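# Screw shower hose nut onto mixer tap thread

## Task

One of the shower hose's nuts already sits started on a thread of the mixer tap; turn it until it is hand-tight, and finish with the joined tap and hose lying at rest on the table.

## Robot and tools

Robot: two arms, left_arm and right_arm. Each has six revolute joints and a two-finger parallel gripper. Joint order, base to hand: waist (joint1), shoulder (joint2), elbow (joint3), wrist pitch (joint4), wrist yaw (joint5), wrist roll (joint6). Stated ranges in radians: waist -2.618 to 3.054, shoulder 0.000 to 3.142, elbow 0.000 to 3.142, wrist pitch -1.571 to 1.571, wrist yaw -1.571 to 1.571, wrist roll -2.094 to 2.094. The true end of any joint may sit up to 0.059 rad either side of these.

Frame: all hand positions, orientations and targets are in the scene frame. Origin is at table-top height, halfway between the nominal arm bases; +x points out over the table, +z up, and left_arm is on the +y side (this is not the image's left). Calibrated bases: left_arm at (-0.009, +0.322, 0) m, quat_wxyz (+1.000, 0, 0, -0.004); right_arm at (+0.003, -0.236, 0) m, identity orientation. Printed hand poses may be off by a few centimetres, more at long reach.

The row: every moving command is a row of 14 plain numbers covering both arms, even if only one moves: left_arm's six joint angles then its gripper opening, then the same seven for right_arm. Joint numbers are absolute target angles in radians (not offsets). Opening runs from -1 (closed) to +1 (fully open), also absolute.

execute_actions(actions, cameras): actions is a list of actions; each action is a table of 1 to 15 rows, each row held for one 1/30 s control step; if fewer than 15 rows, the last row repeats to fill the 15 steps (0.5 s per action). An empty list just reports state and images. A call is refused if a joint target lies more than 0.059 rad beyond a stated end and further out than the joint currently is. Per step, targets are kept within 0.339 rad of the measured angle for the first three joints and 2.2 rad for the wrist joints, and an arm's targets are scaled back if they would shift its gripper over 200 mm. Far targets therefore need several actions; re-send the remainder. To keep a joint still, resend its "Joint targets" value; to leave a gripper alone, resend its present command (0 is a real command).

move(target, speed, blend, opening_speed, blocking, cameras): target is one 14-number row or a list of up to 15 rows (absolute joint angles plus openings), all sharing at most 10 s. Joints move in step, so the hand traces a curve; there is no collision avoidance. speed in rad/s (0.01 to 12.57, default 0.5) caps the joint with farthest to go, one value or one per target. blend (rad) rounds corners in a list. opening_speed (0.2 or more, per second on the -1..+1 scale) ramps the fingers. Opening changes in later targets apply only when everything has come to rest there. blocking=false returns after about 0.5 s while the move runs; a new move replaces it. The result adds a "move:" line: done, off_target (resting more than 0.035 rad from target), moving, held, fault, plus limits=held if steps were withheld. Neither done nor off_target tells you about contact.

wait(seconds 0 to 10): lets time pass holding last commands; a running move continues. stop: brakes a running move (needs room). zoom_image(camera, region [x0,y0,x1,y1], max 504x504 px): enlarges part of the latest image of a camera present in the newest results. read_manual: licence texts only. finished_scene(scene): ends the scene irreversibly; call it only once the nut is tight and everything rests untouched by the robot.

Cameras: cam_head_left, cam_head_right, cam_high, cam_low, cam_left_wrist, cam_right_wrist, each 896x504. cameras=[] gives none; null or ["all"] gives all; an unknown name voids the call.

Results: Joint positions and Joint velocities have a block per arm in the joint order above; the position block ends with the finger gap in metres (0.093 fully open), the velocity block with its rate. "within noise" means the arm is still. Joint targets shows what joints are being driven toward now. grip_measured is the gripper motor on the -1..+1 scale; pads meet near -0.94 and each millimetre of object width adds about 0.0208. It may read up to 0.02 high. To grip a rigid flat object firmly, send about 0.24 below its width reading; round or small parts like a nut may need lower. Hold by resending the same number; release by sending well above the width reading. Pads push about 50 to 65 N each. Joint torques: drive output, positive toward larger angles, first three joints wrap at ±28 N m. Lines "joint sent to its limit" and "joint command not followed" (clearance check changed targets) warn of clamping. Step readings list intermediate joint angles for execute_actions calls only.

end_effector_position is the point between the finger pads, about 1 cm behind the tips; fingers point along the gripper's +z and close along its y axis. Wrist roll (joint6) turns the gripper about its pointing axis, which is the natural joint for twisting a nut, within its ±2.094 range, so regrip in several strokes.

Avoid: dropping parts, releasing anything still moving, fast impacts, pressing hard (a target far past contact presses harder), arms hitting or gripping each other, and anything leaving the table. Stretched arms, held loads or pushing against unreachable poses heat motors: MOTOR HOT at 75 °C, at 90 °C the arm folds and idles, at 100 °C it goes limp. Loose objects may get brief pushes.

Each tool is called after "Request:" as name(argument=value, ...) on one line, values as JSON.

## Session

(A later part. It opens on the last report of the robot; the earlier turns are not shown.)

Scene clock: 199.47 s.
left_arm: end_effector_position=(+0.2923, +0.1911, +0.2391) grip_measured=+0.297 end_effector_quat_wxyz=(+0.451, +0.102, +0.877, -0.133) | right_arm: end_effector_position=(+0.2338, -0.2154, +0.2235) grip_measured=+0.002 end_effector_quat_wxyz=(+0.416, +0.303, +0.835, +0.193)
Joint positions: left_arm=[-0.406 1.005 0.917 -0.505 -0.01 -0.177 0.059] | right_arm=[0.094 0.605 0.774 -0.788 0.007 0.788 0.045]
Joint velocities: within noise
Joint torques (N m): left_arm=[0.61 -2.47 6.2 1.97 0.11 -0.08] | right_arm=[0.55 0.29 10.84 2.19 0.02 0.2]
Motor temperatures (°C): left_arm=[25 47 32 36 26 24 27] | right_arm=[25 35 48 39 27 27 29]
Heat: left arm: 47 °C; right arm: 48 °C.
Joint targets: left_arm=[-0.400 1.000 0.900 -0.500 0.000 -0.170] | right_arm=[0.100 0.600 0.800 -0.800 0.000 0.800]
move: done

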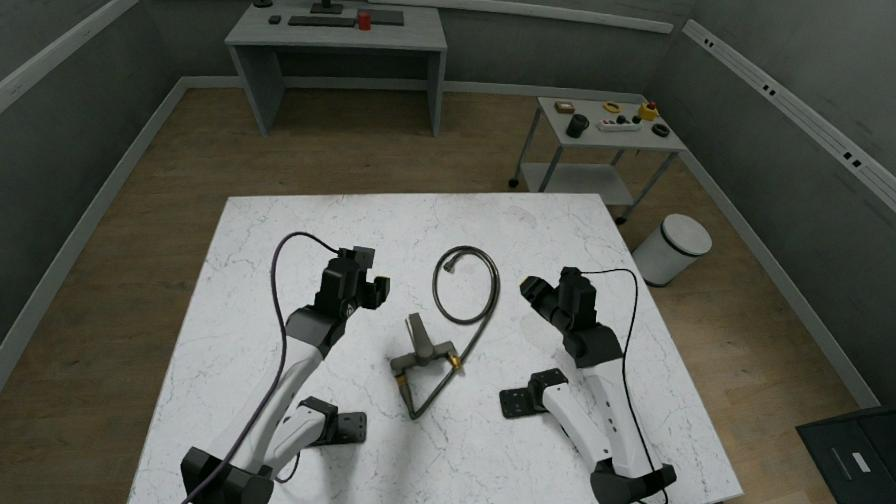

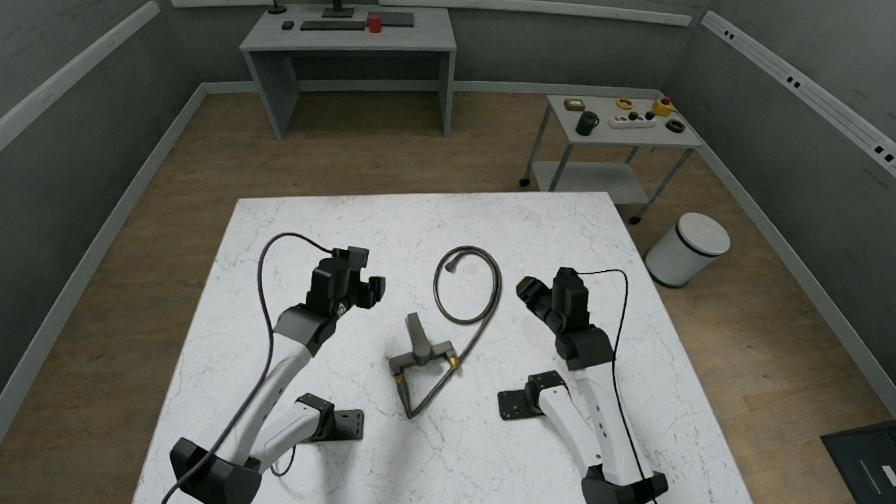

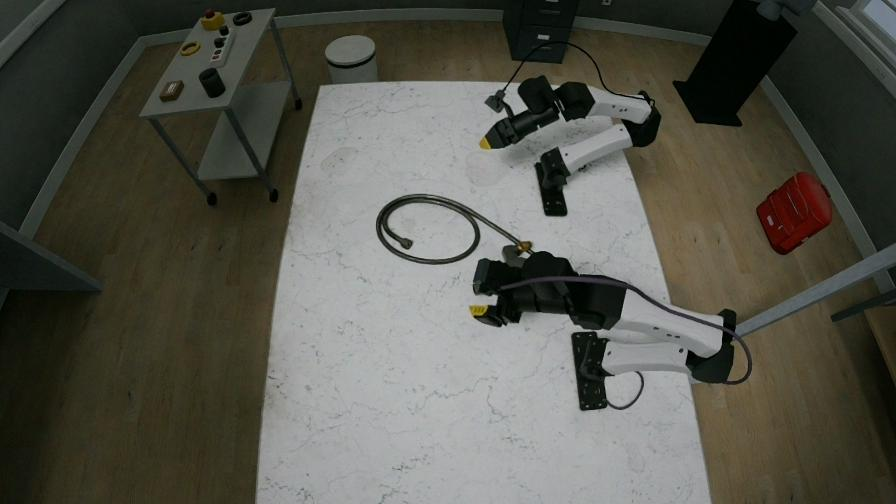

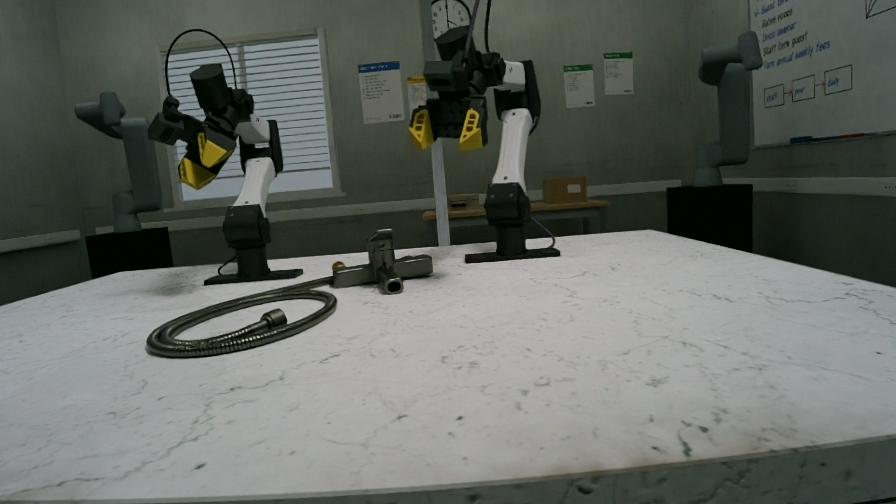

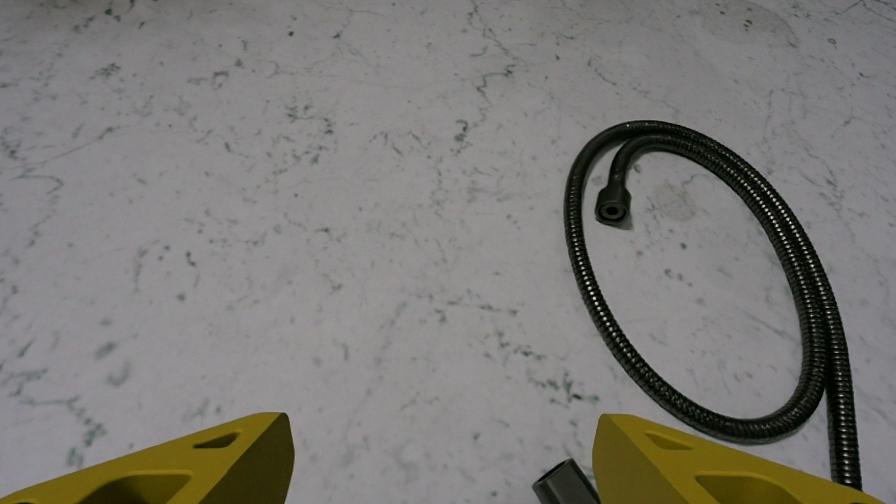

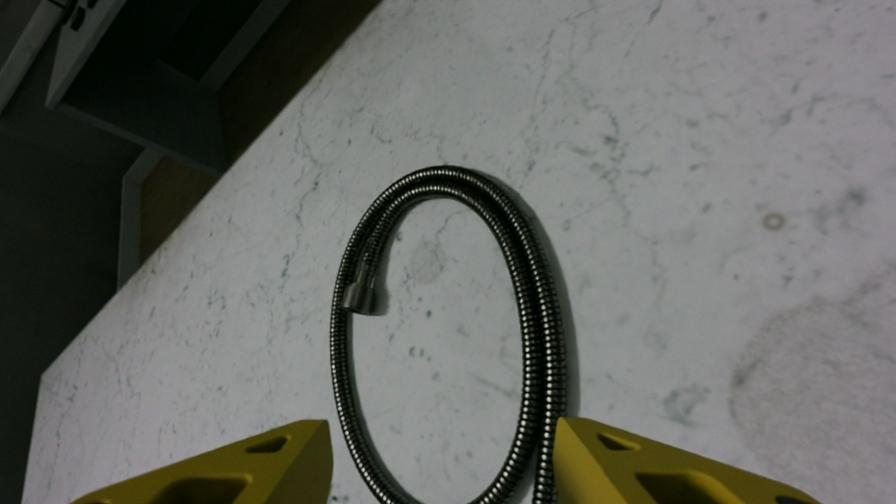

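Request:
move(target=[[-0.629,2.04,1.8,-1.48,0.204,-0.881,0.3,0.1,0.6,0.8,-0.8,0,0.8,0.0]], speed=0.8, cameras=["cam_left_wrist","cam_head_left","cam_high"])

Scene clock: 246.93 s.
left_arm: end_effector_position=(+0.2547, +0.0869, +0.1104) grip_measured=+0.297 end_effector_quat_wxyz=(-0.123, -0.124, +0.984, -0.018) | right_arm: end_effector_position=(+0.2338, -0.2154, +0.2235) grip_measured=+0.002 end_effector_quat_wxyz=(+0.416, +0.303, +0.835, +0.193)
Joint positions: left_arm=[-0.626 2.028 1.773 -1.471 0.195 -0.87 0.059] | right_arm=[0.094 0.605 0.774 -0.788 0.007 0.788 0.045]
Joint velocities: within noise
Joint torques (N m): left_arm=[-0.28 -8.79 8.44 -0.13 0.18 -0.23] | right_arm=[0.55 0.31 10.84 2.19 0.02 0.2]
Motor temperatures (°C): left_arm=[25 40 33 39 26 24 27] | right_arm=[25 34 50 41 27 27 29]
Heat: left arm: 40 °C; right arm: 50 °C.
Joint targets: left_arm=[-0.629 2.040 1.800 -1.480 0.204 -0.881] | right_arm=[0.100 0.600 0.800 -0.800 0.000 0.800]
move: done
Images, in order (width x height): cam_head_left 896x504, cam_high 896x504, cam_left_wrist 896x504.

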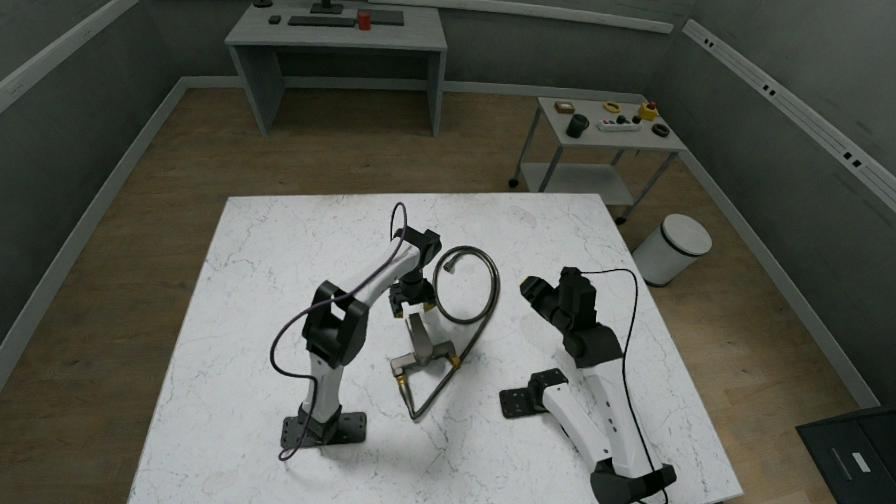

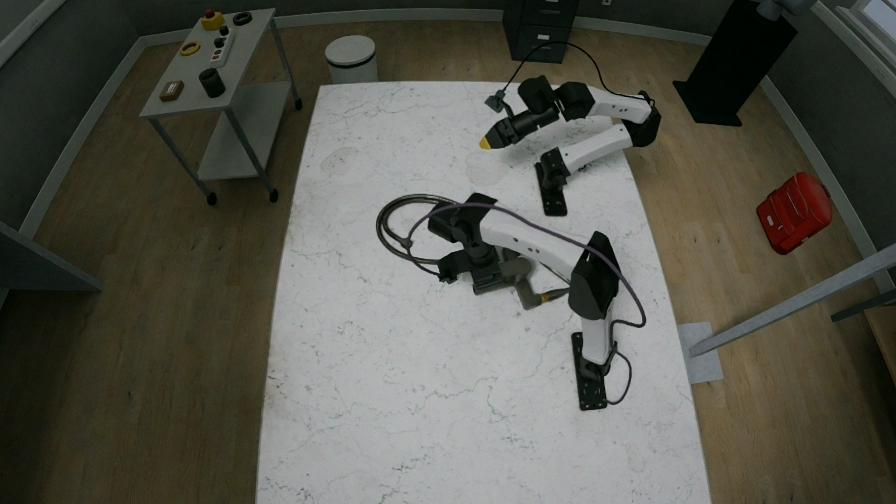

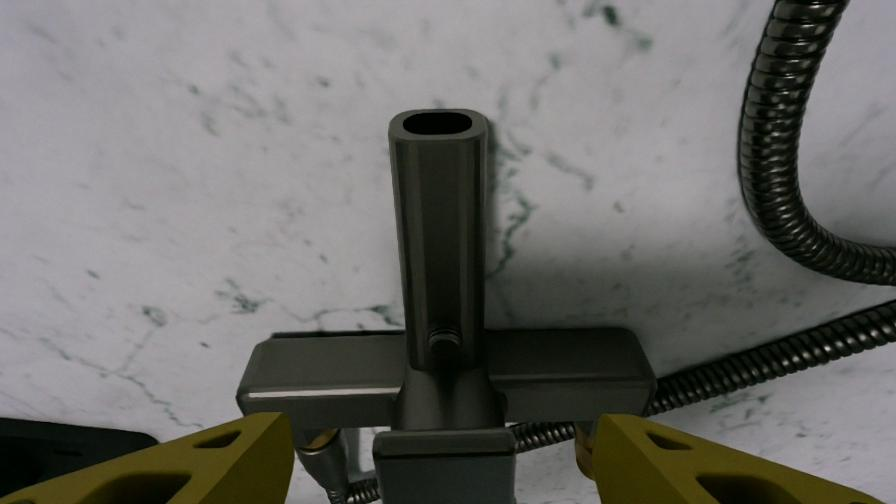

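Request:
move(target=[[-0.615,2.11,1.69,-1.36,0.204,-0.87,0.3,0.1,0.6,0.8,-0.8,0,0.8,0.0],[-0.602,2.138,1.545,-1.206,0.206,-0.863,0.3,0.1,0.6,0.8,-0.8,0,0.8,0.0]], speed=0.35, blend=[0.03,0], cameras=["cam_left_wrist","cam_low"])

Scene clock: 256.53 s.
left_arm: end_effector_position=(+0.2517, +0.0936, +0.0332) grip_measured=+0.297 end_effector_quat_wxyz=(-0.154, -0.138, +0.978, -0.006) | right_arm: end_effector_position=(+0.2338, -0.2154, +0.2235) grip_measured=+0.002 end_effector_quat_wxyz=(+0.416, +0.303, +0.835, +0.193)
Joint positions: left_arm=[-0.605 2.112 1.574 -1.254 0.218 -0.869 0.059] | right_arm=[0.094 0.605 0.774 -0.788 0.007 0.788 0.045]
Joint velocities: within noise
Joint torques (N m): left_arm=[0.29 -7.94 3.1 0.29 0.01 -0.09] | right_arm=[0.55 0.31 10.84 2.19 0.02 0.2]
Motor temperatures (°C): left_arm=[25 42 34 37 26 24 27] | right_arm=[25 34 50 42 27 27 29]
Heat: left arm: 42 °C; right arm: 50 °C.
Joint targets: left_arm=[-0.602 2.138 1.545 -1.206 0.206 -0.863] | right_arm=[0.100 0.600 0.800 -0.800 0.000 0.800]
move: off_target (left_arm); left_arm: the wrist pitch is farthest, 0.048 rad from its target
Images, in order (width x height): cam_low 896x504, cam_left_wrist 896x504.

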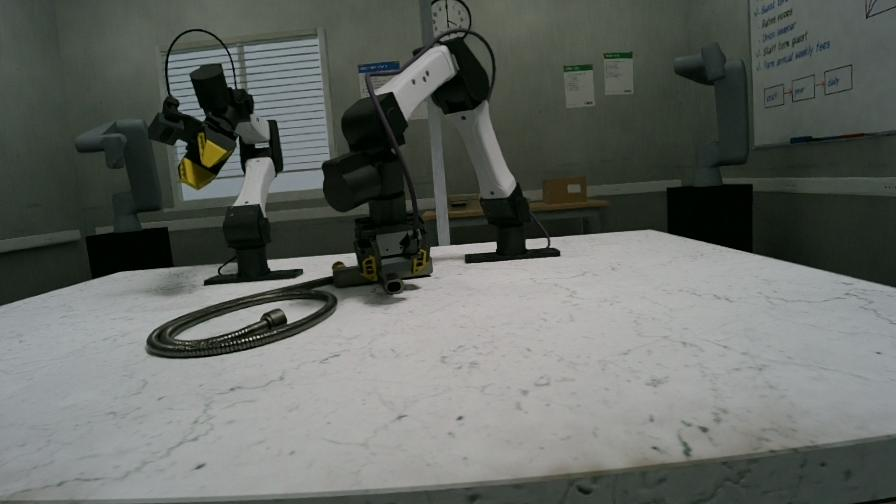

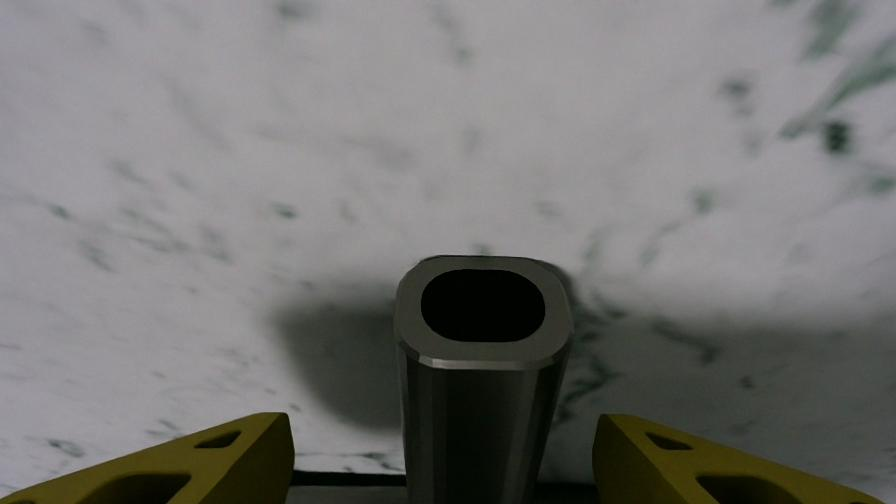

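Request:
move(target=[[-0.622,2.155,1.545,-1.165,0.206,-0.863,0.3,0.1,0.6,0.8,-0.8,0,0.8,0.0],[-0.622,2.155,1.545,-1.165,0.206,-0.863,-0.9,0.1,0.6,0.8,-0.8,0,0.8,0.0]], speed=0.25, opening_speed=0.9, cameras=["cam_left_wrist","cam_low"])

Scene clock: 264.00 s.
left_arm: end_effector_position=(+0.2546, +0.0876, +0.0320) grip_measured=-0.538 end_effector_quat_wxyz=(-0.145, -0.136, +0.980, -0.014) | right_arm: end_effector_position=(+0.2338, -0.2154, +0.2235) grip_measured=+0.002 end_effector_quat_wxyz=(+0.416, +0.303, +0.835, +0.193)
Joint positions: left_arm=[-0.613 2.112 1.574 -1.228 0.22 -0.876 0.019] | right_arm=[0.094 0.605 0.774 -0.788 0.007 0.788 0.045]
Joint velocities: within noise
Joint torques (N m): left_arm=[-0.85 -6.58 3.12 0.48 -0.03 -0.03] | right_arm=[0.54 0.29 10.85 2.19 0.02 0.2]
Motor temperatures (°C): left_arm=[25 42 33 37 26 24 27] | right_arm=[25 34 50 42 27 27 29]
Heat: left arm: 42 °C; right arm: 50 °C.
Joint targets: left_arm=[-0.622 2.155 1.545 -1.165 0.206 -0.863] | right_arm=[0.100 0.600 0.800 -0.800 0.000 0.800]
move: off_target (left_arm); target 2's new numbers were sent with left_arm's wrist pitch 0.078 rad from that target; left_arm: the wrist pitch is farthest, 0.063 rad from its target
Images, in order (width x height): cam_low 896x504, cam_left_wrist 896x504.

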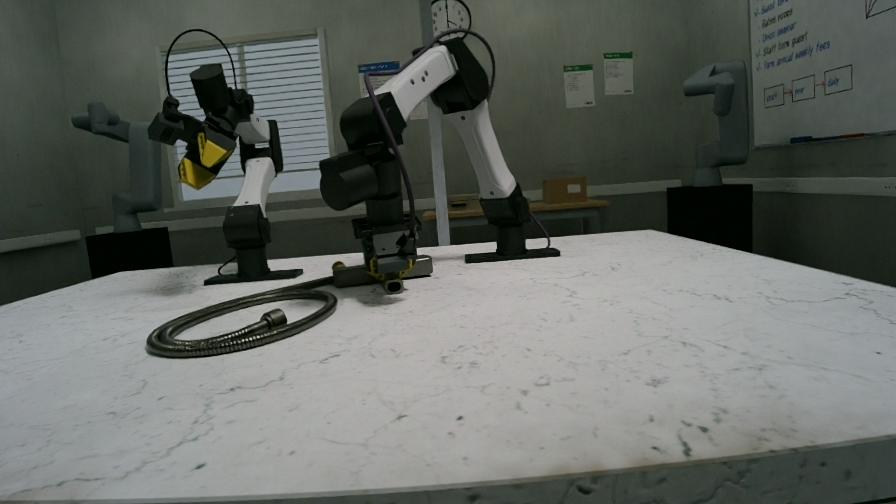

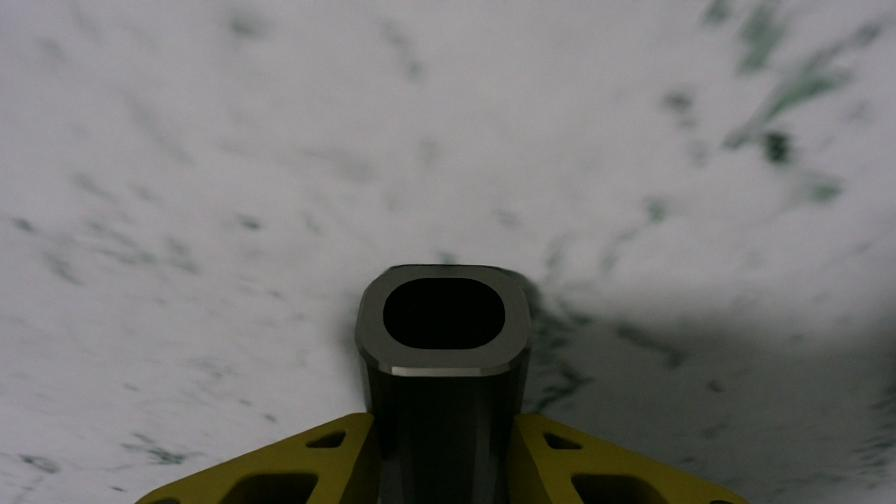

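Request:
move(target=[[-0.62,2.085,1.545,-1.165,0.22,-0.88,-0.9,0.1,0.6,0.8,-0.8,0,0.8,0.0],[-0.62,1.97,1.385,-0.965,0.265,-1.47,-0.9,0.1,0.6,0.8,-0.8,0,0.8,0.0],[-0.69,1.865,1.235,-0.76,0.225,-2.08,-0.9,0.1,0.6,0.8,-0.8,0,0.8,0.0]], speed=[0.25,0.3,0.3], blend=[0,0.08,0])

Scene clock: 281.60 s.
left_arm: end_effector_position=(+0.2588, +0.0590, +0.0337) grip_measured=-0.901 end_effector_quat_wxyz=(-0.092, -0.627, +0.767, -0.101) | right_arm: end_effector_position=(+0.2338, -0.2154, +0.2235) grip_measured=+0.002 end_effector_quat_wxyz=(+0.416, +0.303, +0.835, +0.193)
Joint positions: left_arm=[-0.669 1.884 1.254 -0.777 0.221 -2.067 0.002] | right_arm=[0.094 0.605 0.774 -0.788 0.007 0.788 0.045]
Joint velocities: within noise
Joint torques (N m): left_arm=[-2.14 -10.26 4.46 0.7 0.16 -0.3] | right_arm=[0.55 0.29 10.84 2.19 0.02 0.2]
Motor temperatures (°C): left_arm=[25 44 33 36 26 24 27] | right_arm=[25 34 51 42 27 27 29]
Heat: left arm: 44 °C; right arm: 51 °C.
Joint targets: left_arm=[-0.690 1.865 1.235 -0.760 0.225 -2.080] | right_arm=[0.100 0.600 0.800 -0.800 0.000 0.800]
move: done

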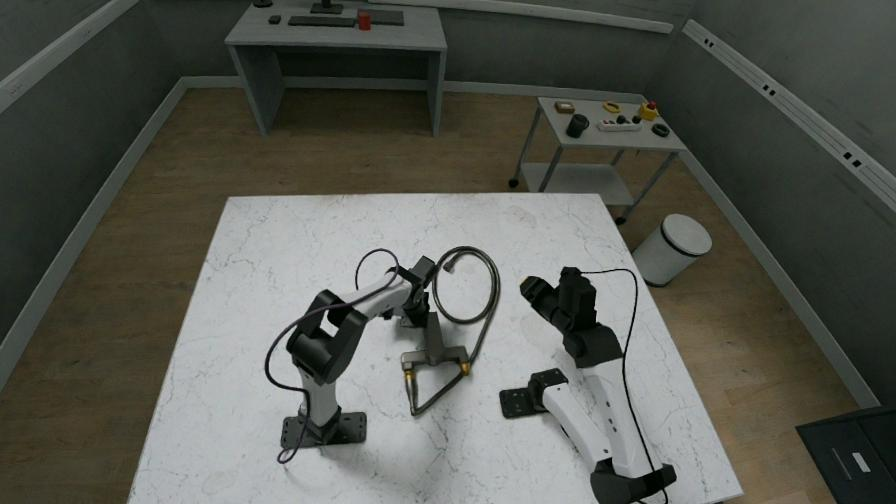

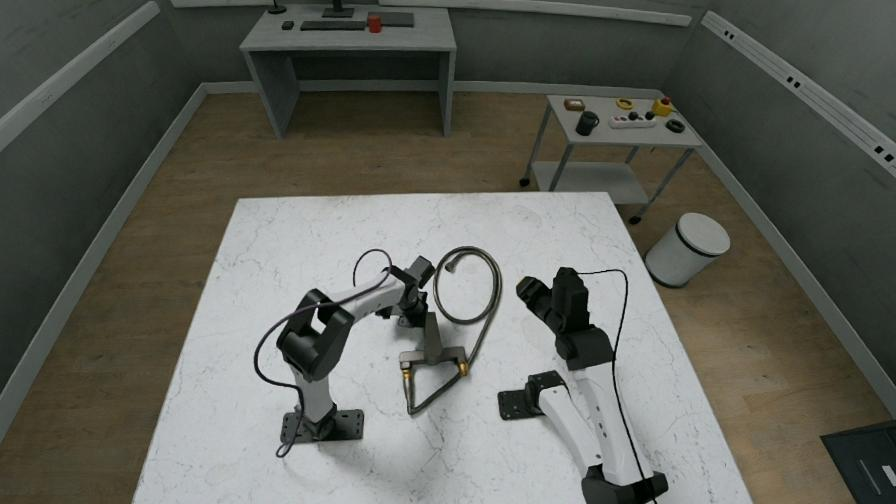

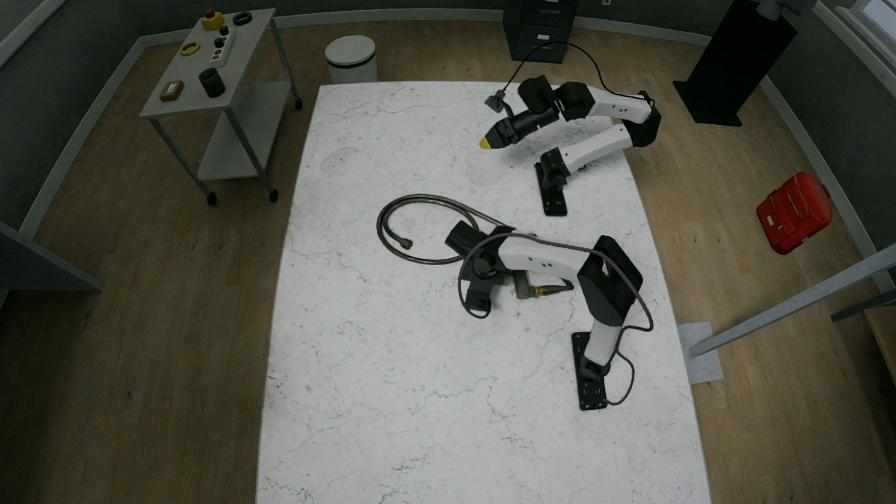

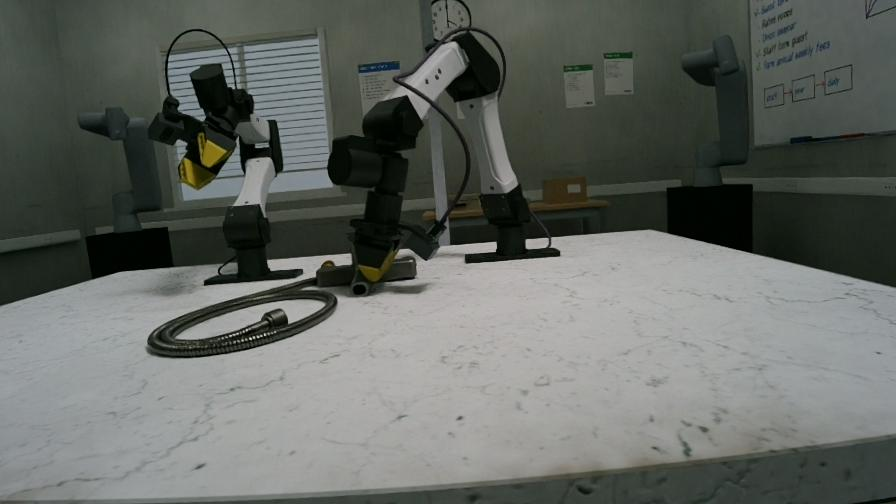

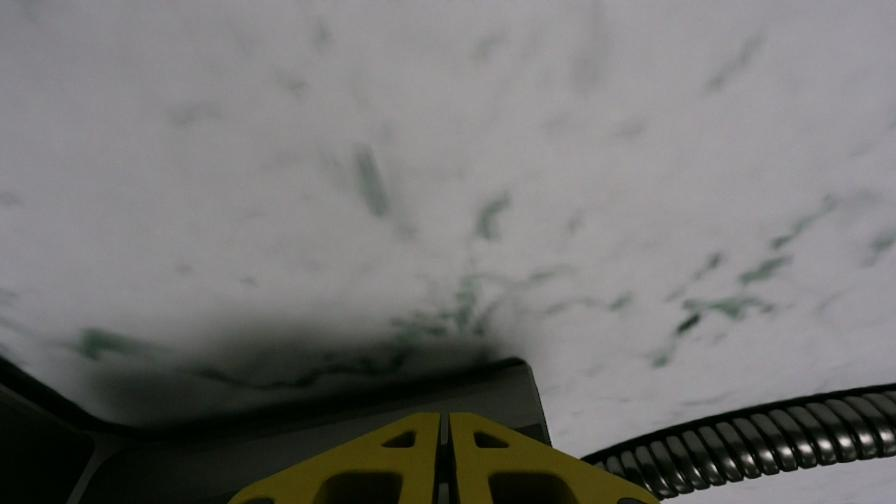

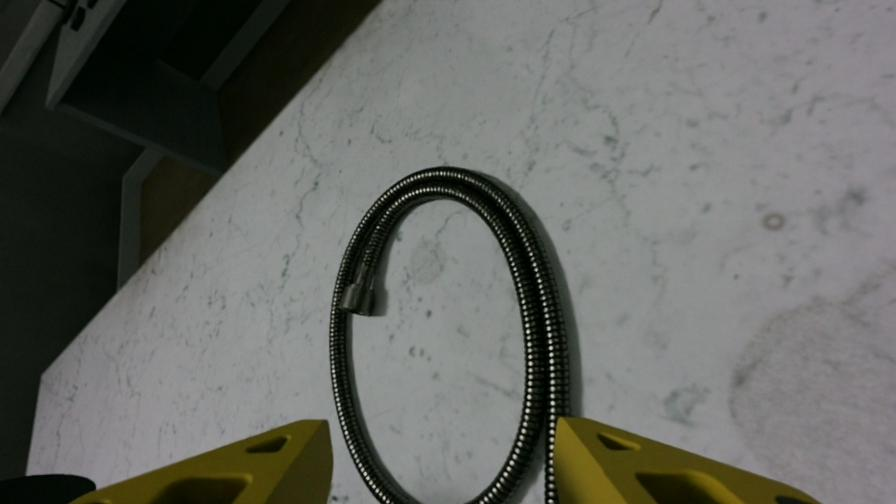

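Request:
move(target=[[-0.70,1.86,1.55,-1.08,0.2,-2.06,-0.9,0.1,0.6,0.8,-0.8,0,0.8,0.0],[-0.785,1.99,1.79,-1.36,0,0.785,-0.95,0.1,0.6,0.8,-0.8,0,0.8,0.0],[-0.785,2.07,1.485,-1.0,0,0.785,-0.95,0.1,0.6,0.8,-0.8,0,0.8,0.0]], speed=[0.4,1.2,0.3], cameras=["cam_left_wrist","cam_head_left","cam_low"])

Request:
zoom_image(camera="cam_head_left", region=[370, 300, 490, 430])

Scene clock: 327.87 s.
left_arm: end_effector_position=(+0.2592, +0.0574, +0.0446) grip_measured=-0.945 end_effector_quat_wxyz=(-0.004, +0.713, +0.701, +0.008) | right_arm: end_effector_position=(+0.2338, -0.2154, +0.2235) grip_measured=+0.002 end_effector_quat_wxyz=(+0.416, +0.303, +0.835, +0.193)
Joint positions: left_arm=[-0.777 2.021 1.523 -1.082 -0.016 0.803 0] | right_arm=[0.094 0.605 0.774 -0.788 0.007 0.788 0.045]
Joint velocities: within noise
Joint torques (N m): left_arm=[-0.87 -5.72 2.74 1.04 0.21 -0.32] | right_arm=[0.55 0.29 10.84 2.19 0.02 0.2]
Motor temperatures (°C): left_arm=[25 53 33 35 26 24 27] | right_arm=[25 33 52 43 27 27 28]
Heat: left arm: 53 °C; right arm: 52 °C.
Joint targets: left_arm=[-0.785 2.070 1.485 -1.000 0.000 0.785] | right_arm=[0.100 0.600 0.800 -0.800 0.000 0.800]
move: off_target (left_arm); left_arm: the wrist pitch is farthest, 0.082 rad from its target
Images, in order (width x height): cam_head_left 896x504, cam_low 896x504, cam_left_wrist 896x504.

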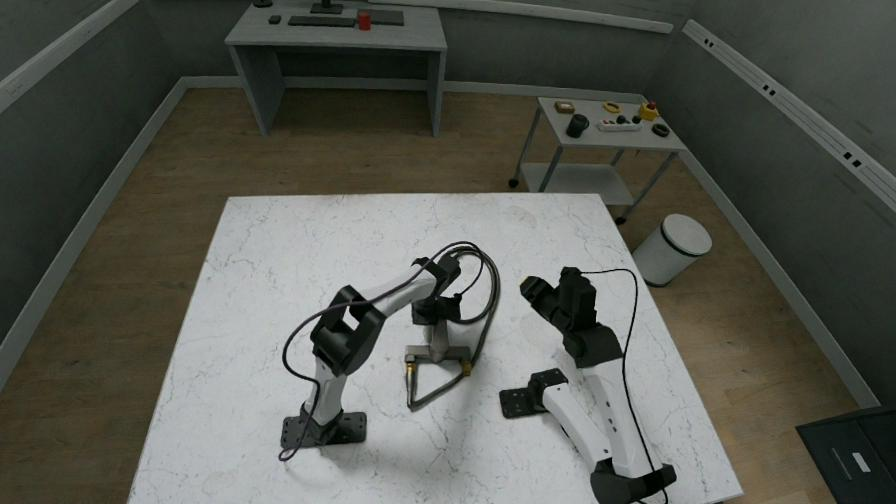

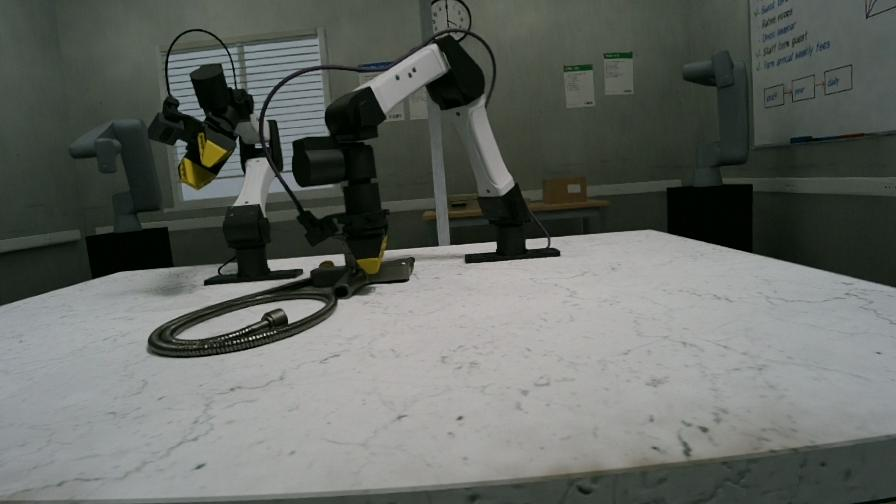

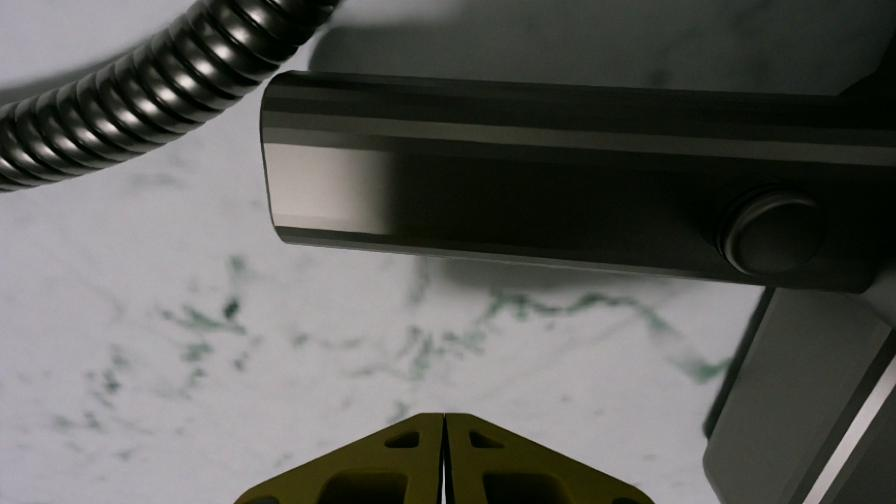

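Scaled by 3.877 from the camera's 896x504 image, which has a finer 1280x720 frame.

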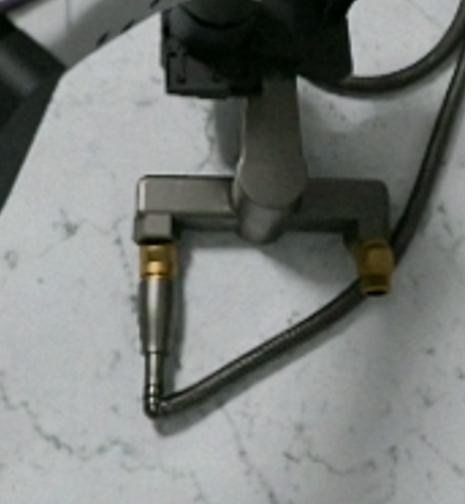

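Request:
move(target=[[-0.78,2.0,1.79,-1.36,0,0.75,-0.95,0.1,0.6,0.8,-0.8,0,0.8,0.0],[-0.938,2.30,2.24,-1.515,0,0.688,-0.95,0.1,0.6,0.8,-0.8,0,0.8,0.0],[-0.938,2.31,1.855,-1.11,0,0.688,-0.95,0.1,0.6,0.8,-0.8,0,0.8,0.0]], speed=[0.5,0.6,0.35], blend=[0.03,0.03,0], cameras=["cam_left_wrist","cam_head_left","cam_low"])

Scene clock: 350.67 s.
left_arm: end_effector_position=(+0.2539, -0.0398, +0.0248) grip_measured=-0.945 end_effector_quat_wxyz=(+0.011, +0.731, +0.682, +0.003) | right_arm: end_effector_position=(+0.2338, -0.2154, +0.2235) grip_measured=+0.002 end_effector_quat_wxyz=(+0.416, +0.303, +0.835, +0.193)
Joint positions: left_arm=[-0.937 2.289 1.869 -1.129 -0.009 0.696 0] | right_arm=[0.094 0.605 0.774 -0.788 0.007 0.788 0.045]
Joint velocities: within noise
Joint torques (N m): left_arm=[-0.16 -10.36 5.05 0.5 0.14 -0.23] | right_arm=[0.54 0.29 10.84 2.19 0.02 0.2]
Motor temperatures (°C): left_arm=[25 48 32 35 26 24 27] | right_arm=[25 33 52 44 27 27 28]
Heat: left arm: 48 °C; right arm: 52 °C.
Joint targets: left_arm=[-0.938 2.310 1.855 -1.110 0.000 0.688] | right_arm=[0.100 0.600 0.800 -0.800 0.000 0.800]
move: done
Images, in order (width x height): cam_head_left 896x504, cam_low 896x504, cam_left_wrist 896x504.

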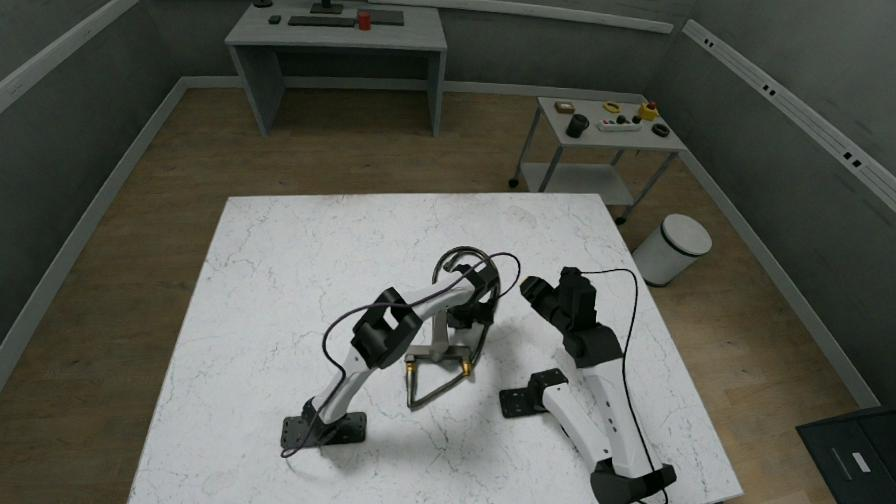

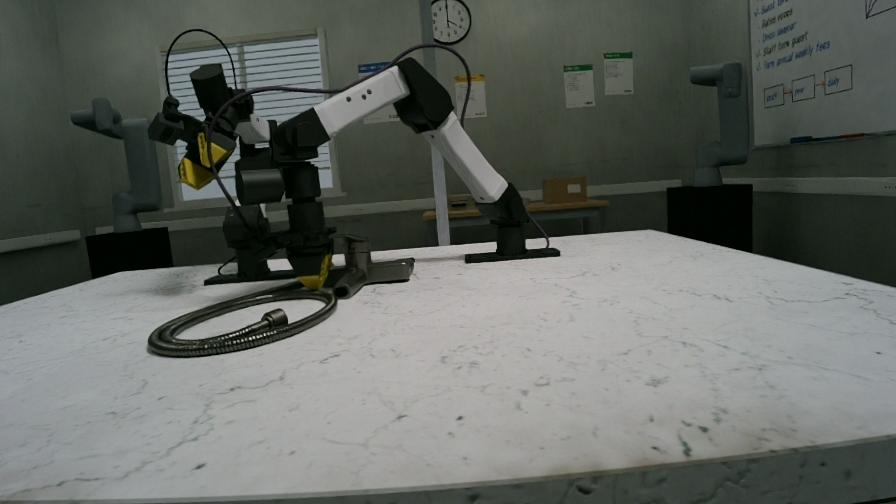

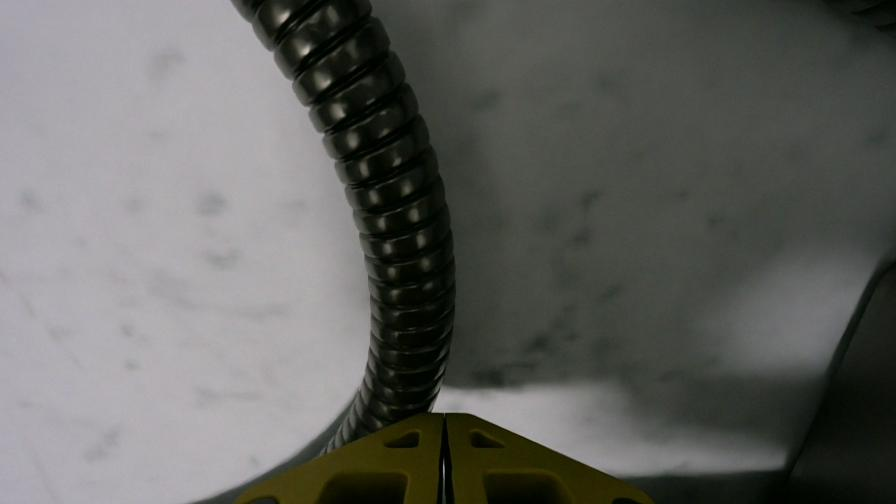

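Request:
move(target=[[-0.865,2.13,1.625,-1.05,0,0.47,-0.95,0.1,0.6,0.8,-0.8,0,0.8,0.0],[-0.797,1.98,1.40,-0.97,0,0.25,-0.95,0.1,0.6,0.8,-0.8,0,0.8,0.0],[-0.763,1.735,1.07,-0.885,0,-0.243,-0.95,0.1,0.6,0.8,-0.8,0,0.8,0.0]], speed=[0.35,0.35,0.35], blend=[0.1,0.1,0])

Scene clock: 356.93 s.
left_arm: end_effector_position=(+0.2044, +0.1125, +0.0177) grip_measured=-0.945 end_effector_quat_wxyz=(-0.003, +0.271, +0.962, +0.001) | right_arm: end_effector_position=(+0.2338, -0.2154, +0.2235) grip_measured=+0.002 end_effector_quat_wxyz=(+0.416, +0.303, +0.835, +0.193)
Joint positions: left_arm=[-0.766 1.778 1.079 -0.878 0.001 -0.225 0] | right_arm=[0.094 0.605 0.774 -0.788 0.007 0.788 0.045]
Joint velocities: within noise
Joint torques (N m): left_arm=[0.28 -10.97 5 0.22 0 -0.29] | right_arm=[0.55 0.29 10.84 2.19 0.02 0.2]
Motor temperatures (°C): left_arm=[25 50 32 34 26 24 27] | right_arm=[25 33 52 44 27 27 28]
Heat: left arm: 50 °C; right arm: 52 °C.
Joint targets: left_arm=[-0.763 1.735 1.070 -0.885 0.000 -0.243] | right_arm=[0.100 0.600 0.800 -0.800 0.000 0.800]
move: off_target (left_arm); left_arm: the shoulder is farthest, 0.043 rad from its target

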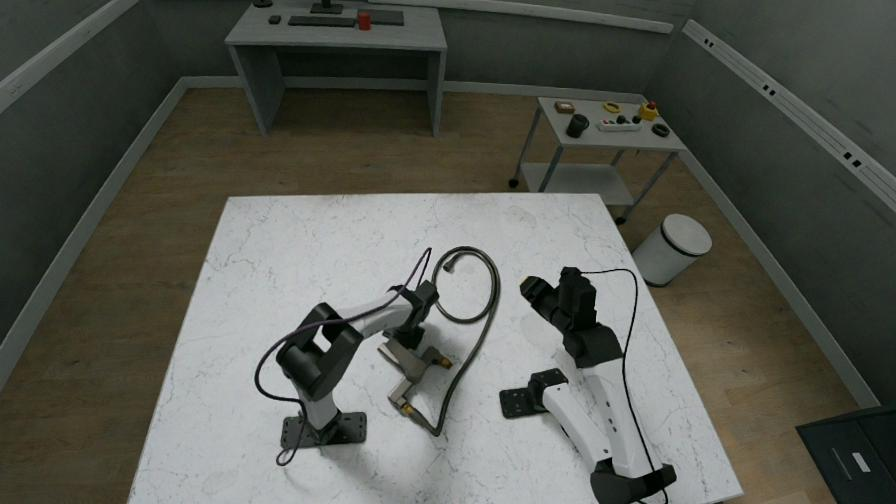

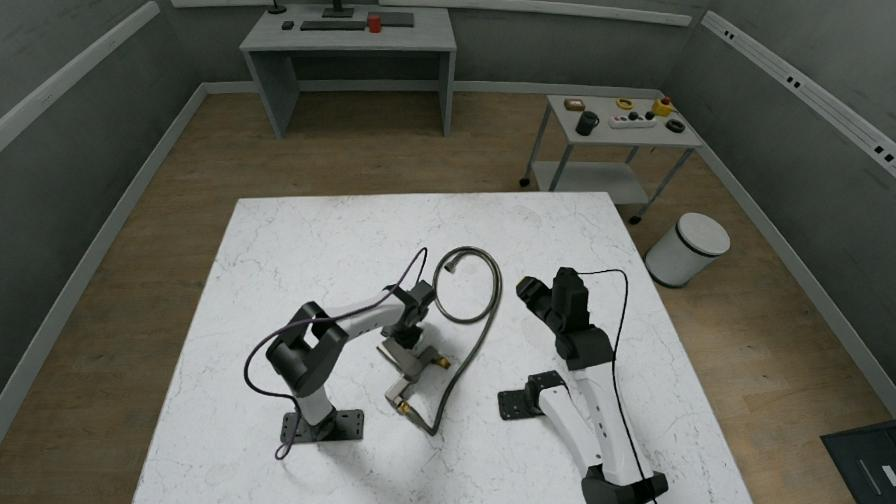

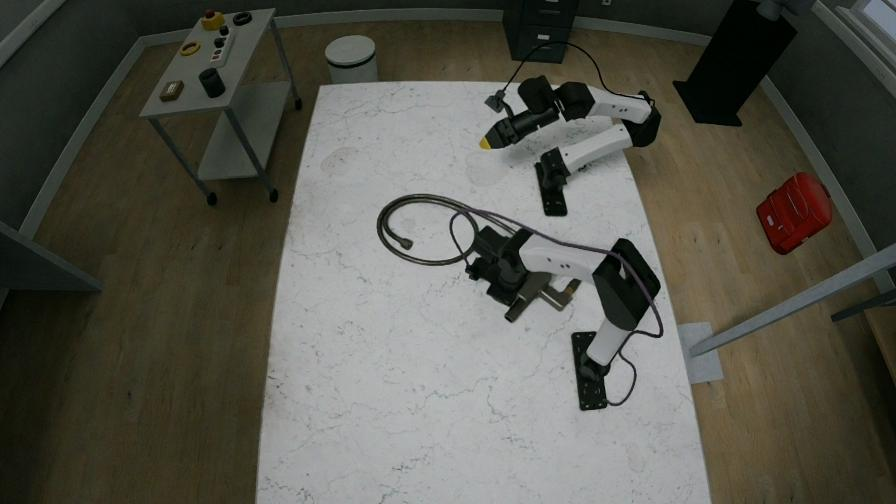

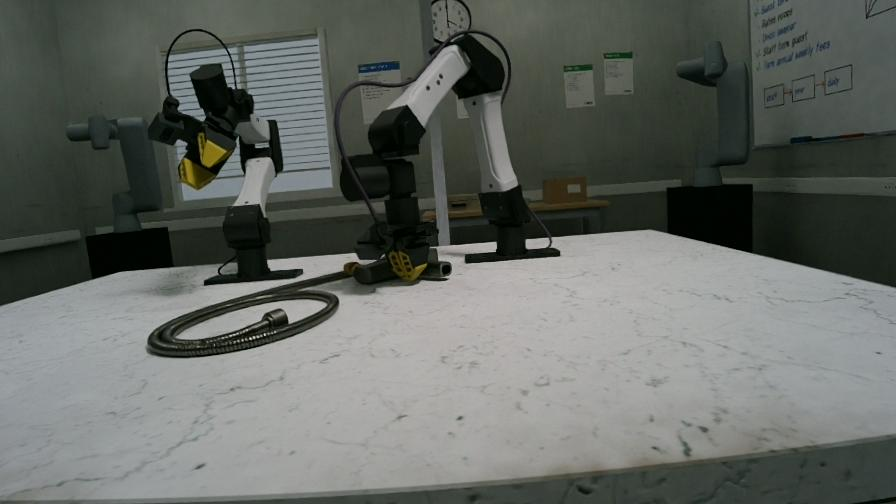

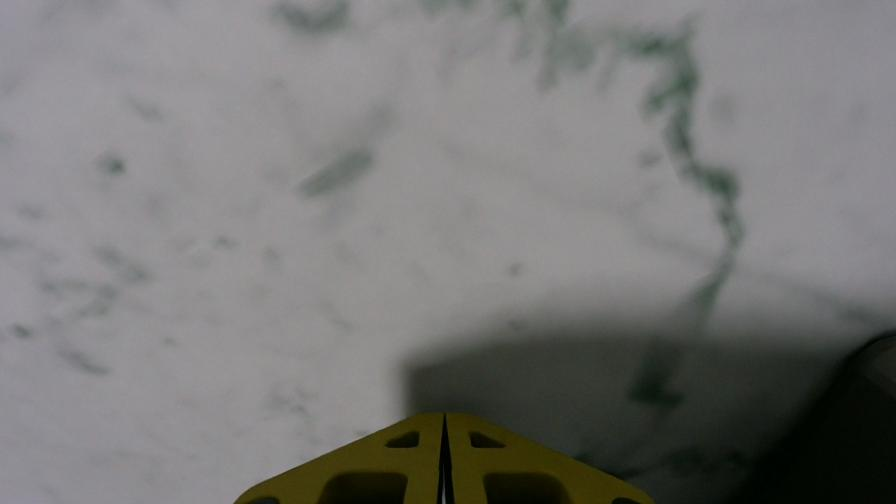

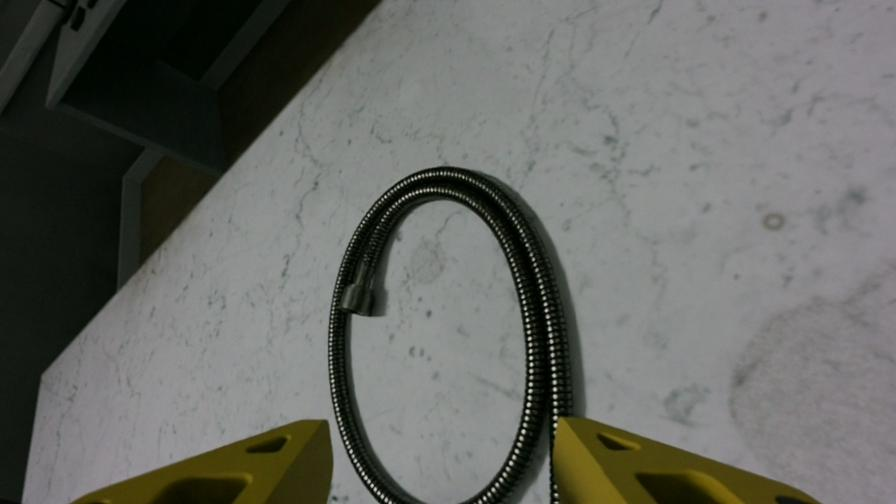

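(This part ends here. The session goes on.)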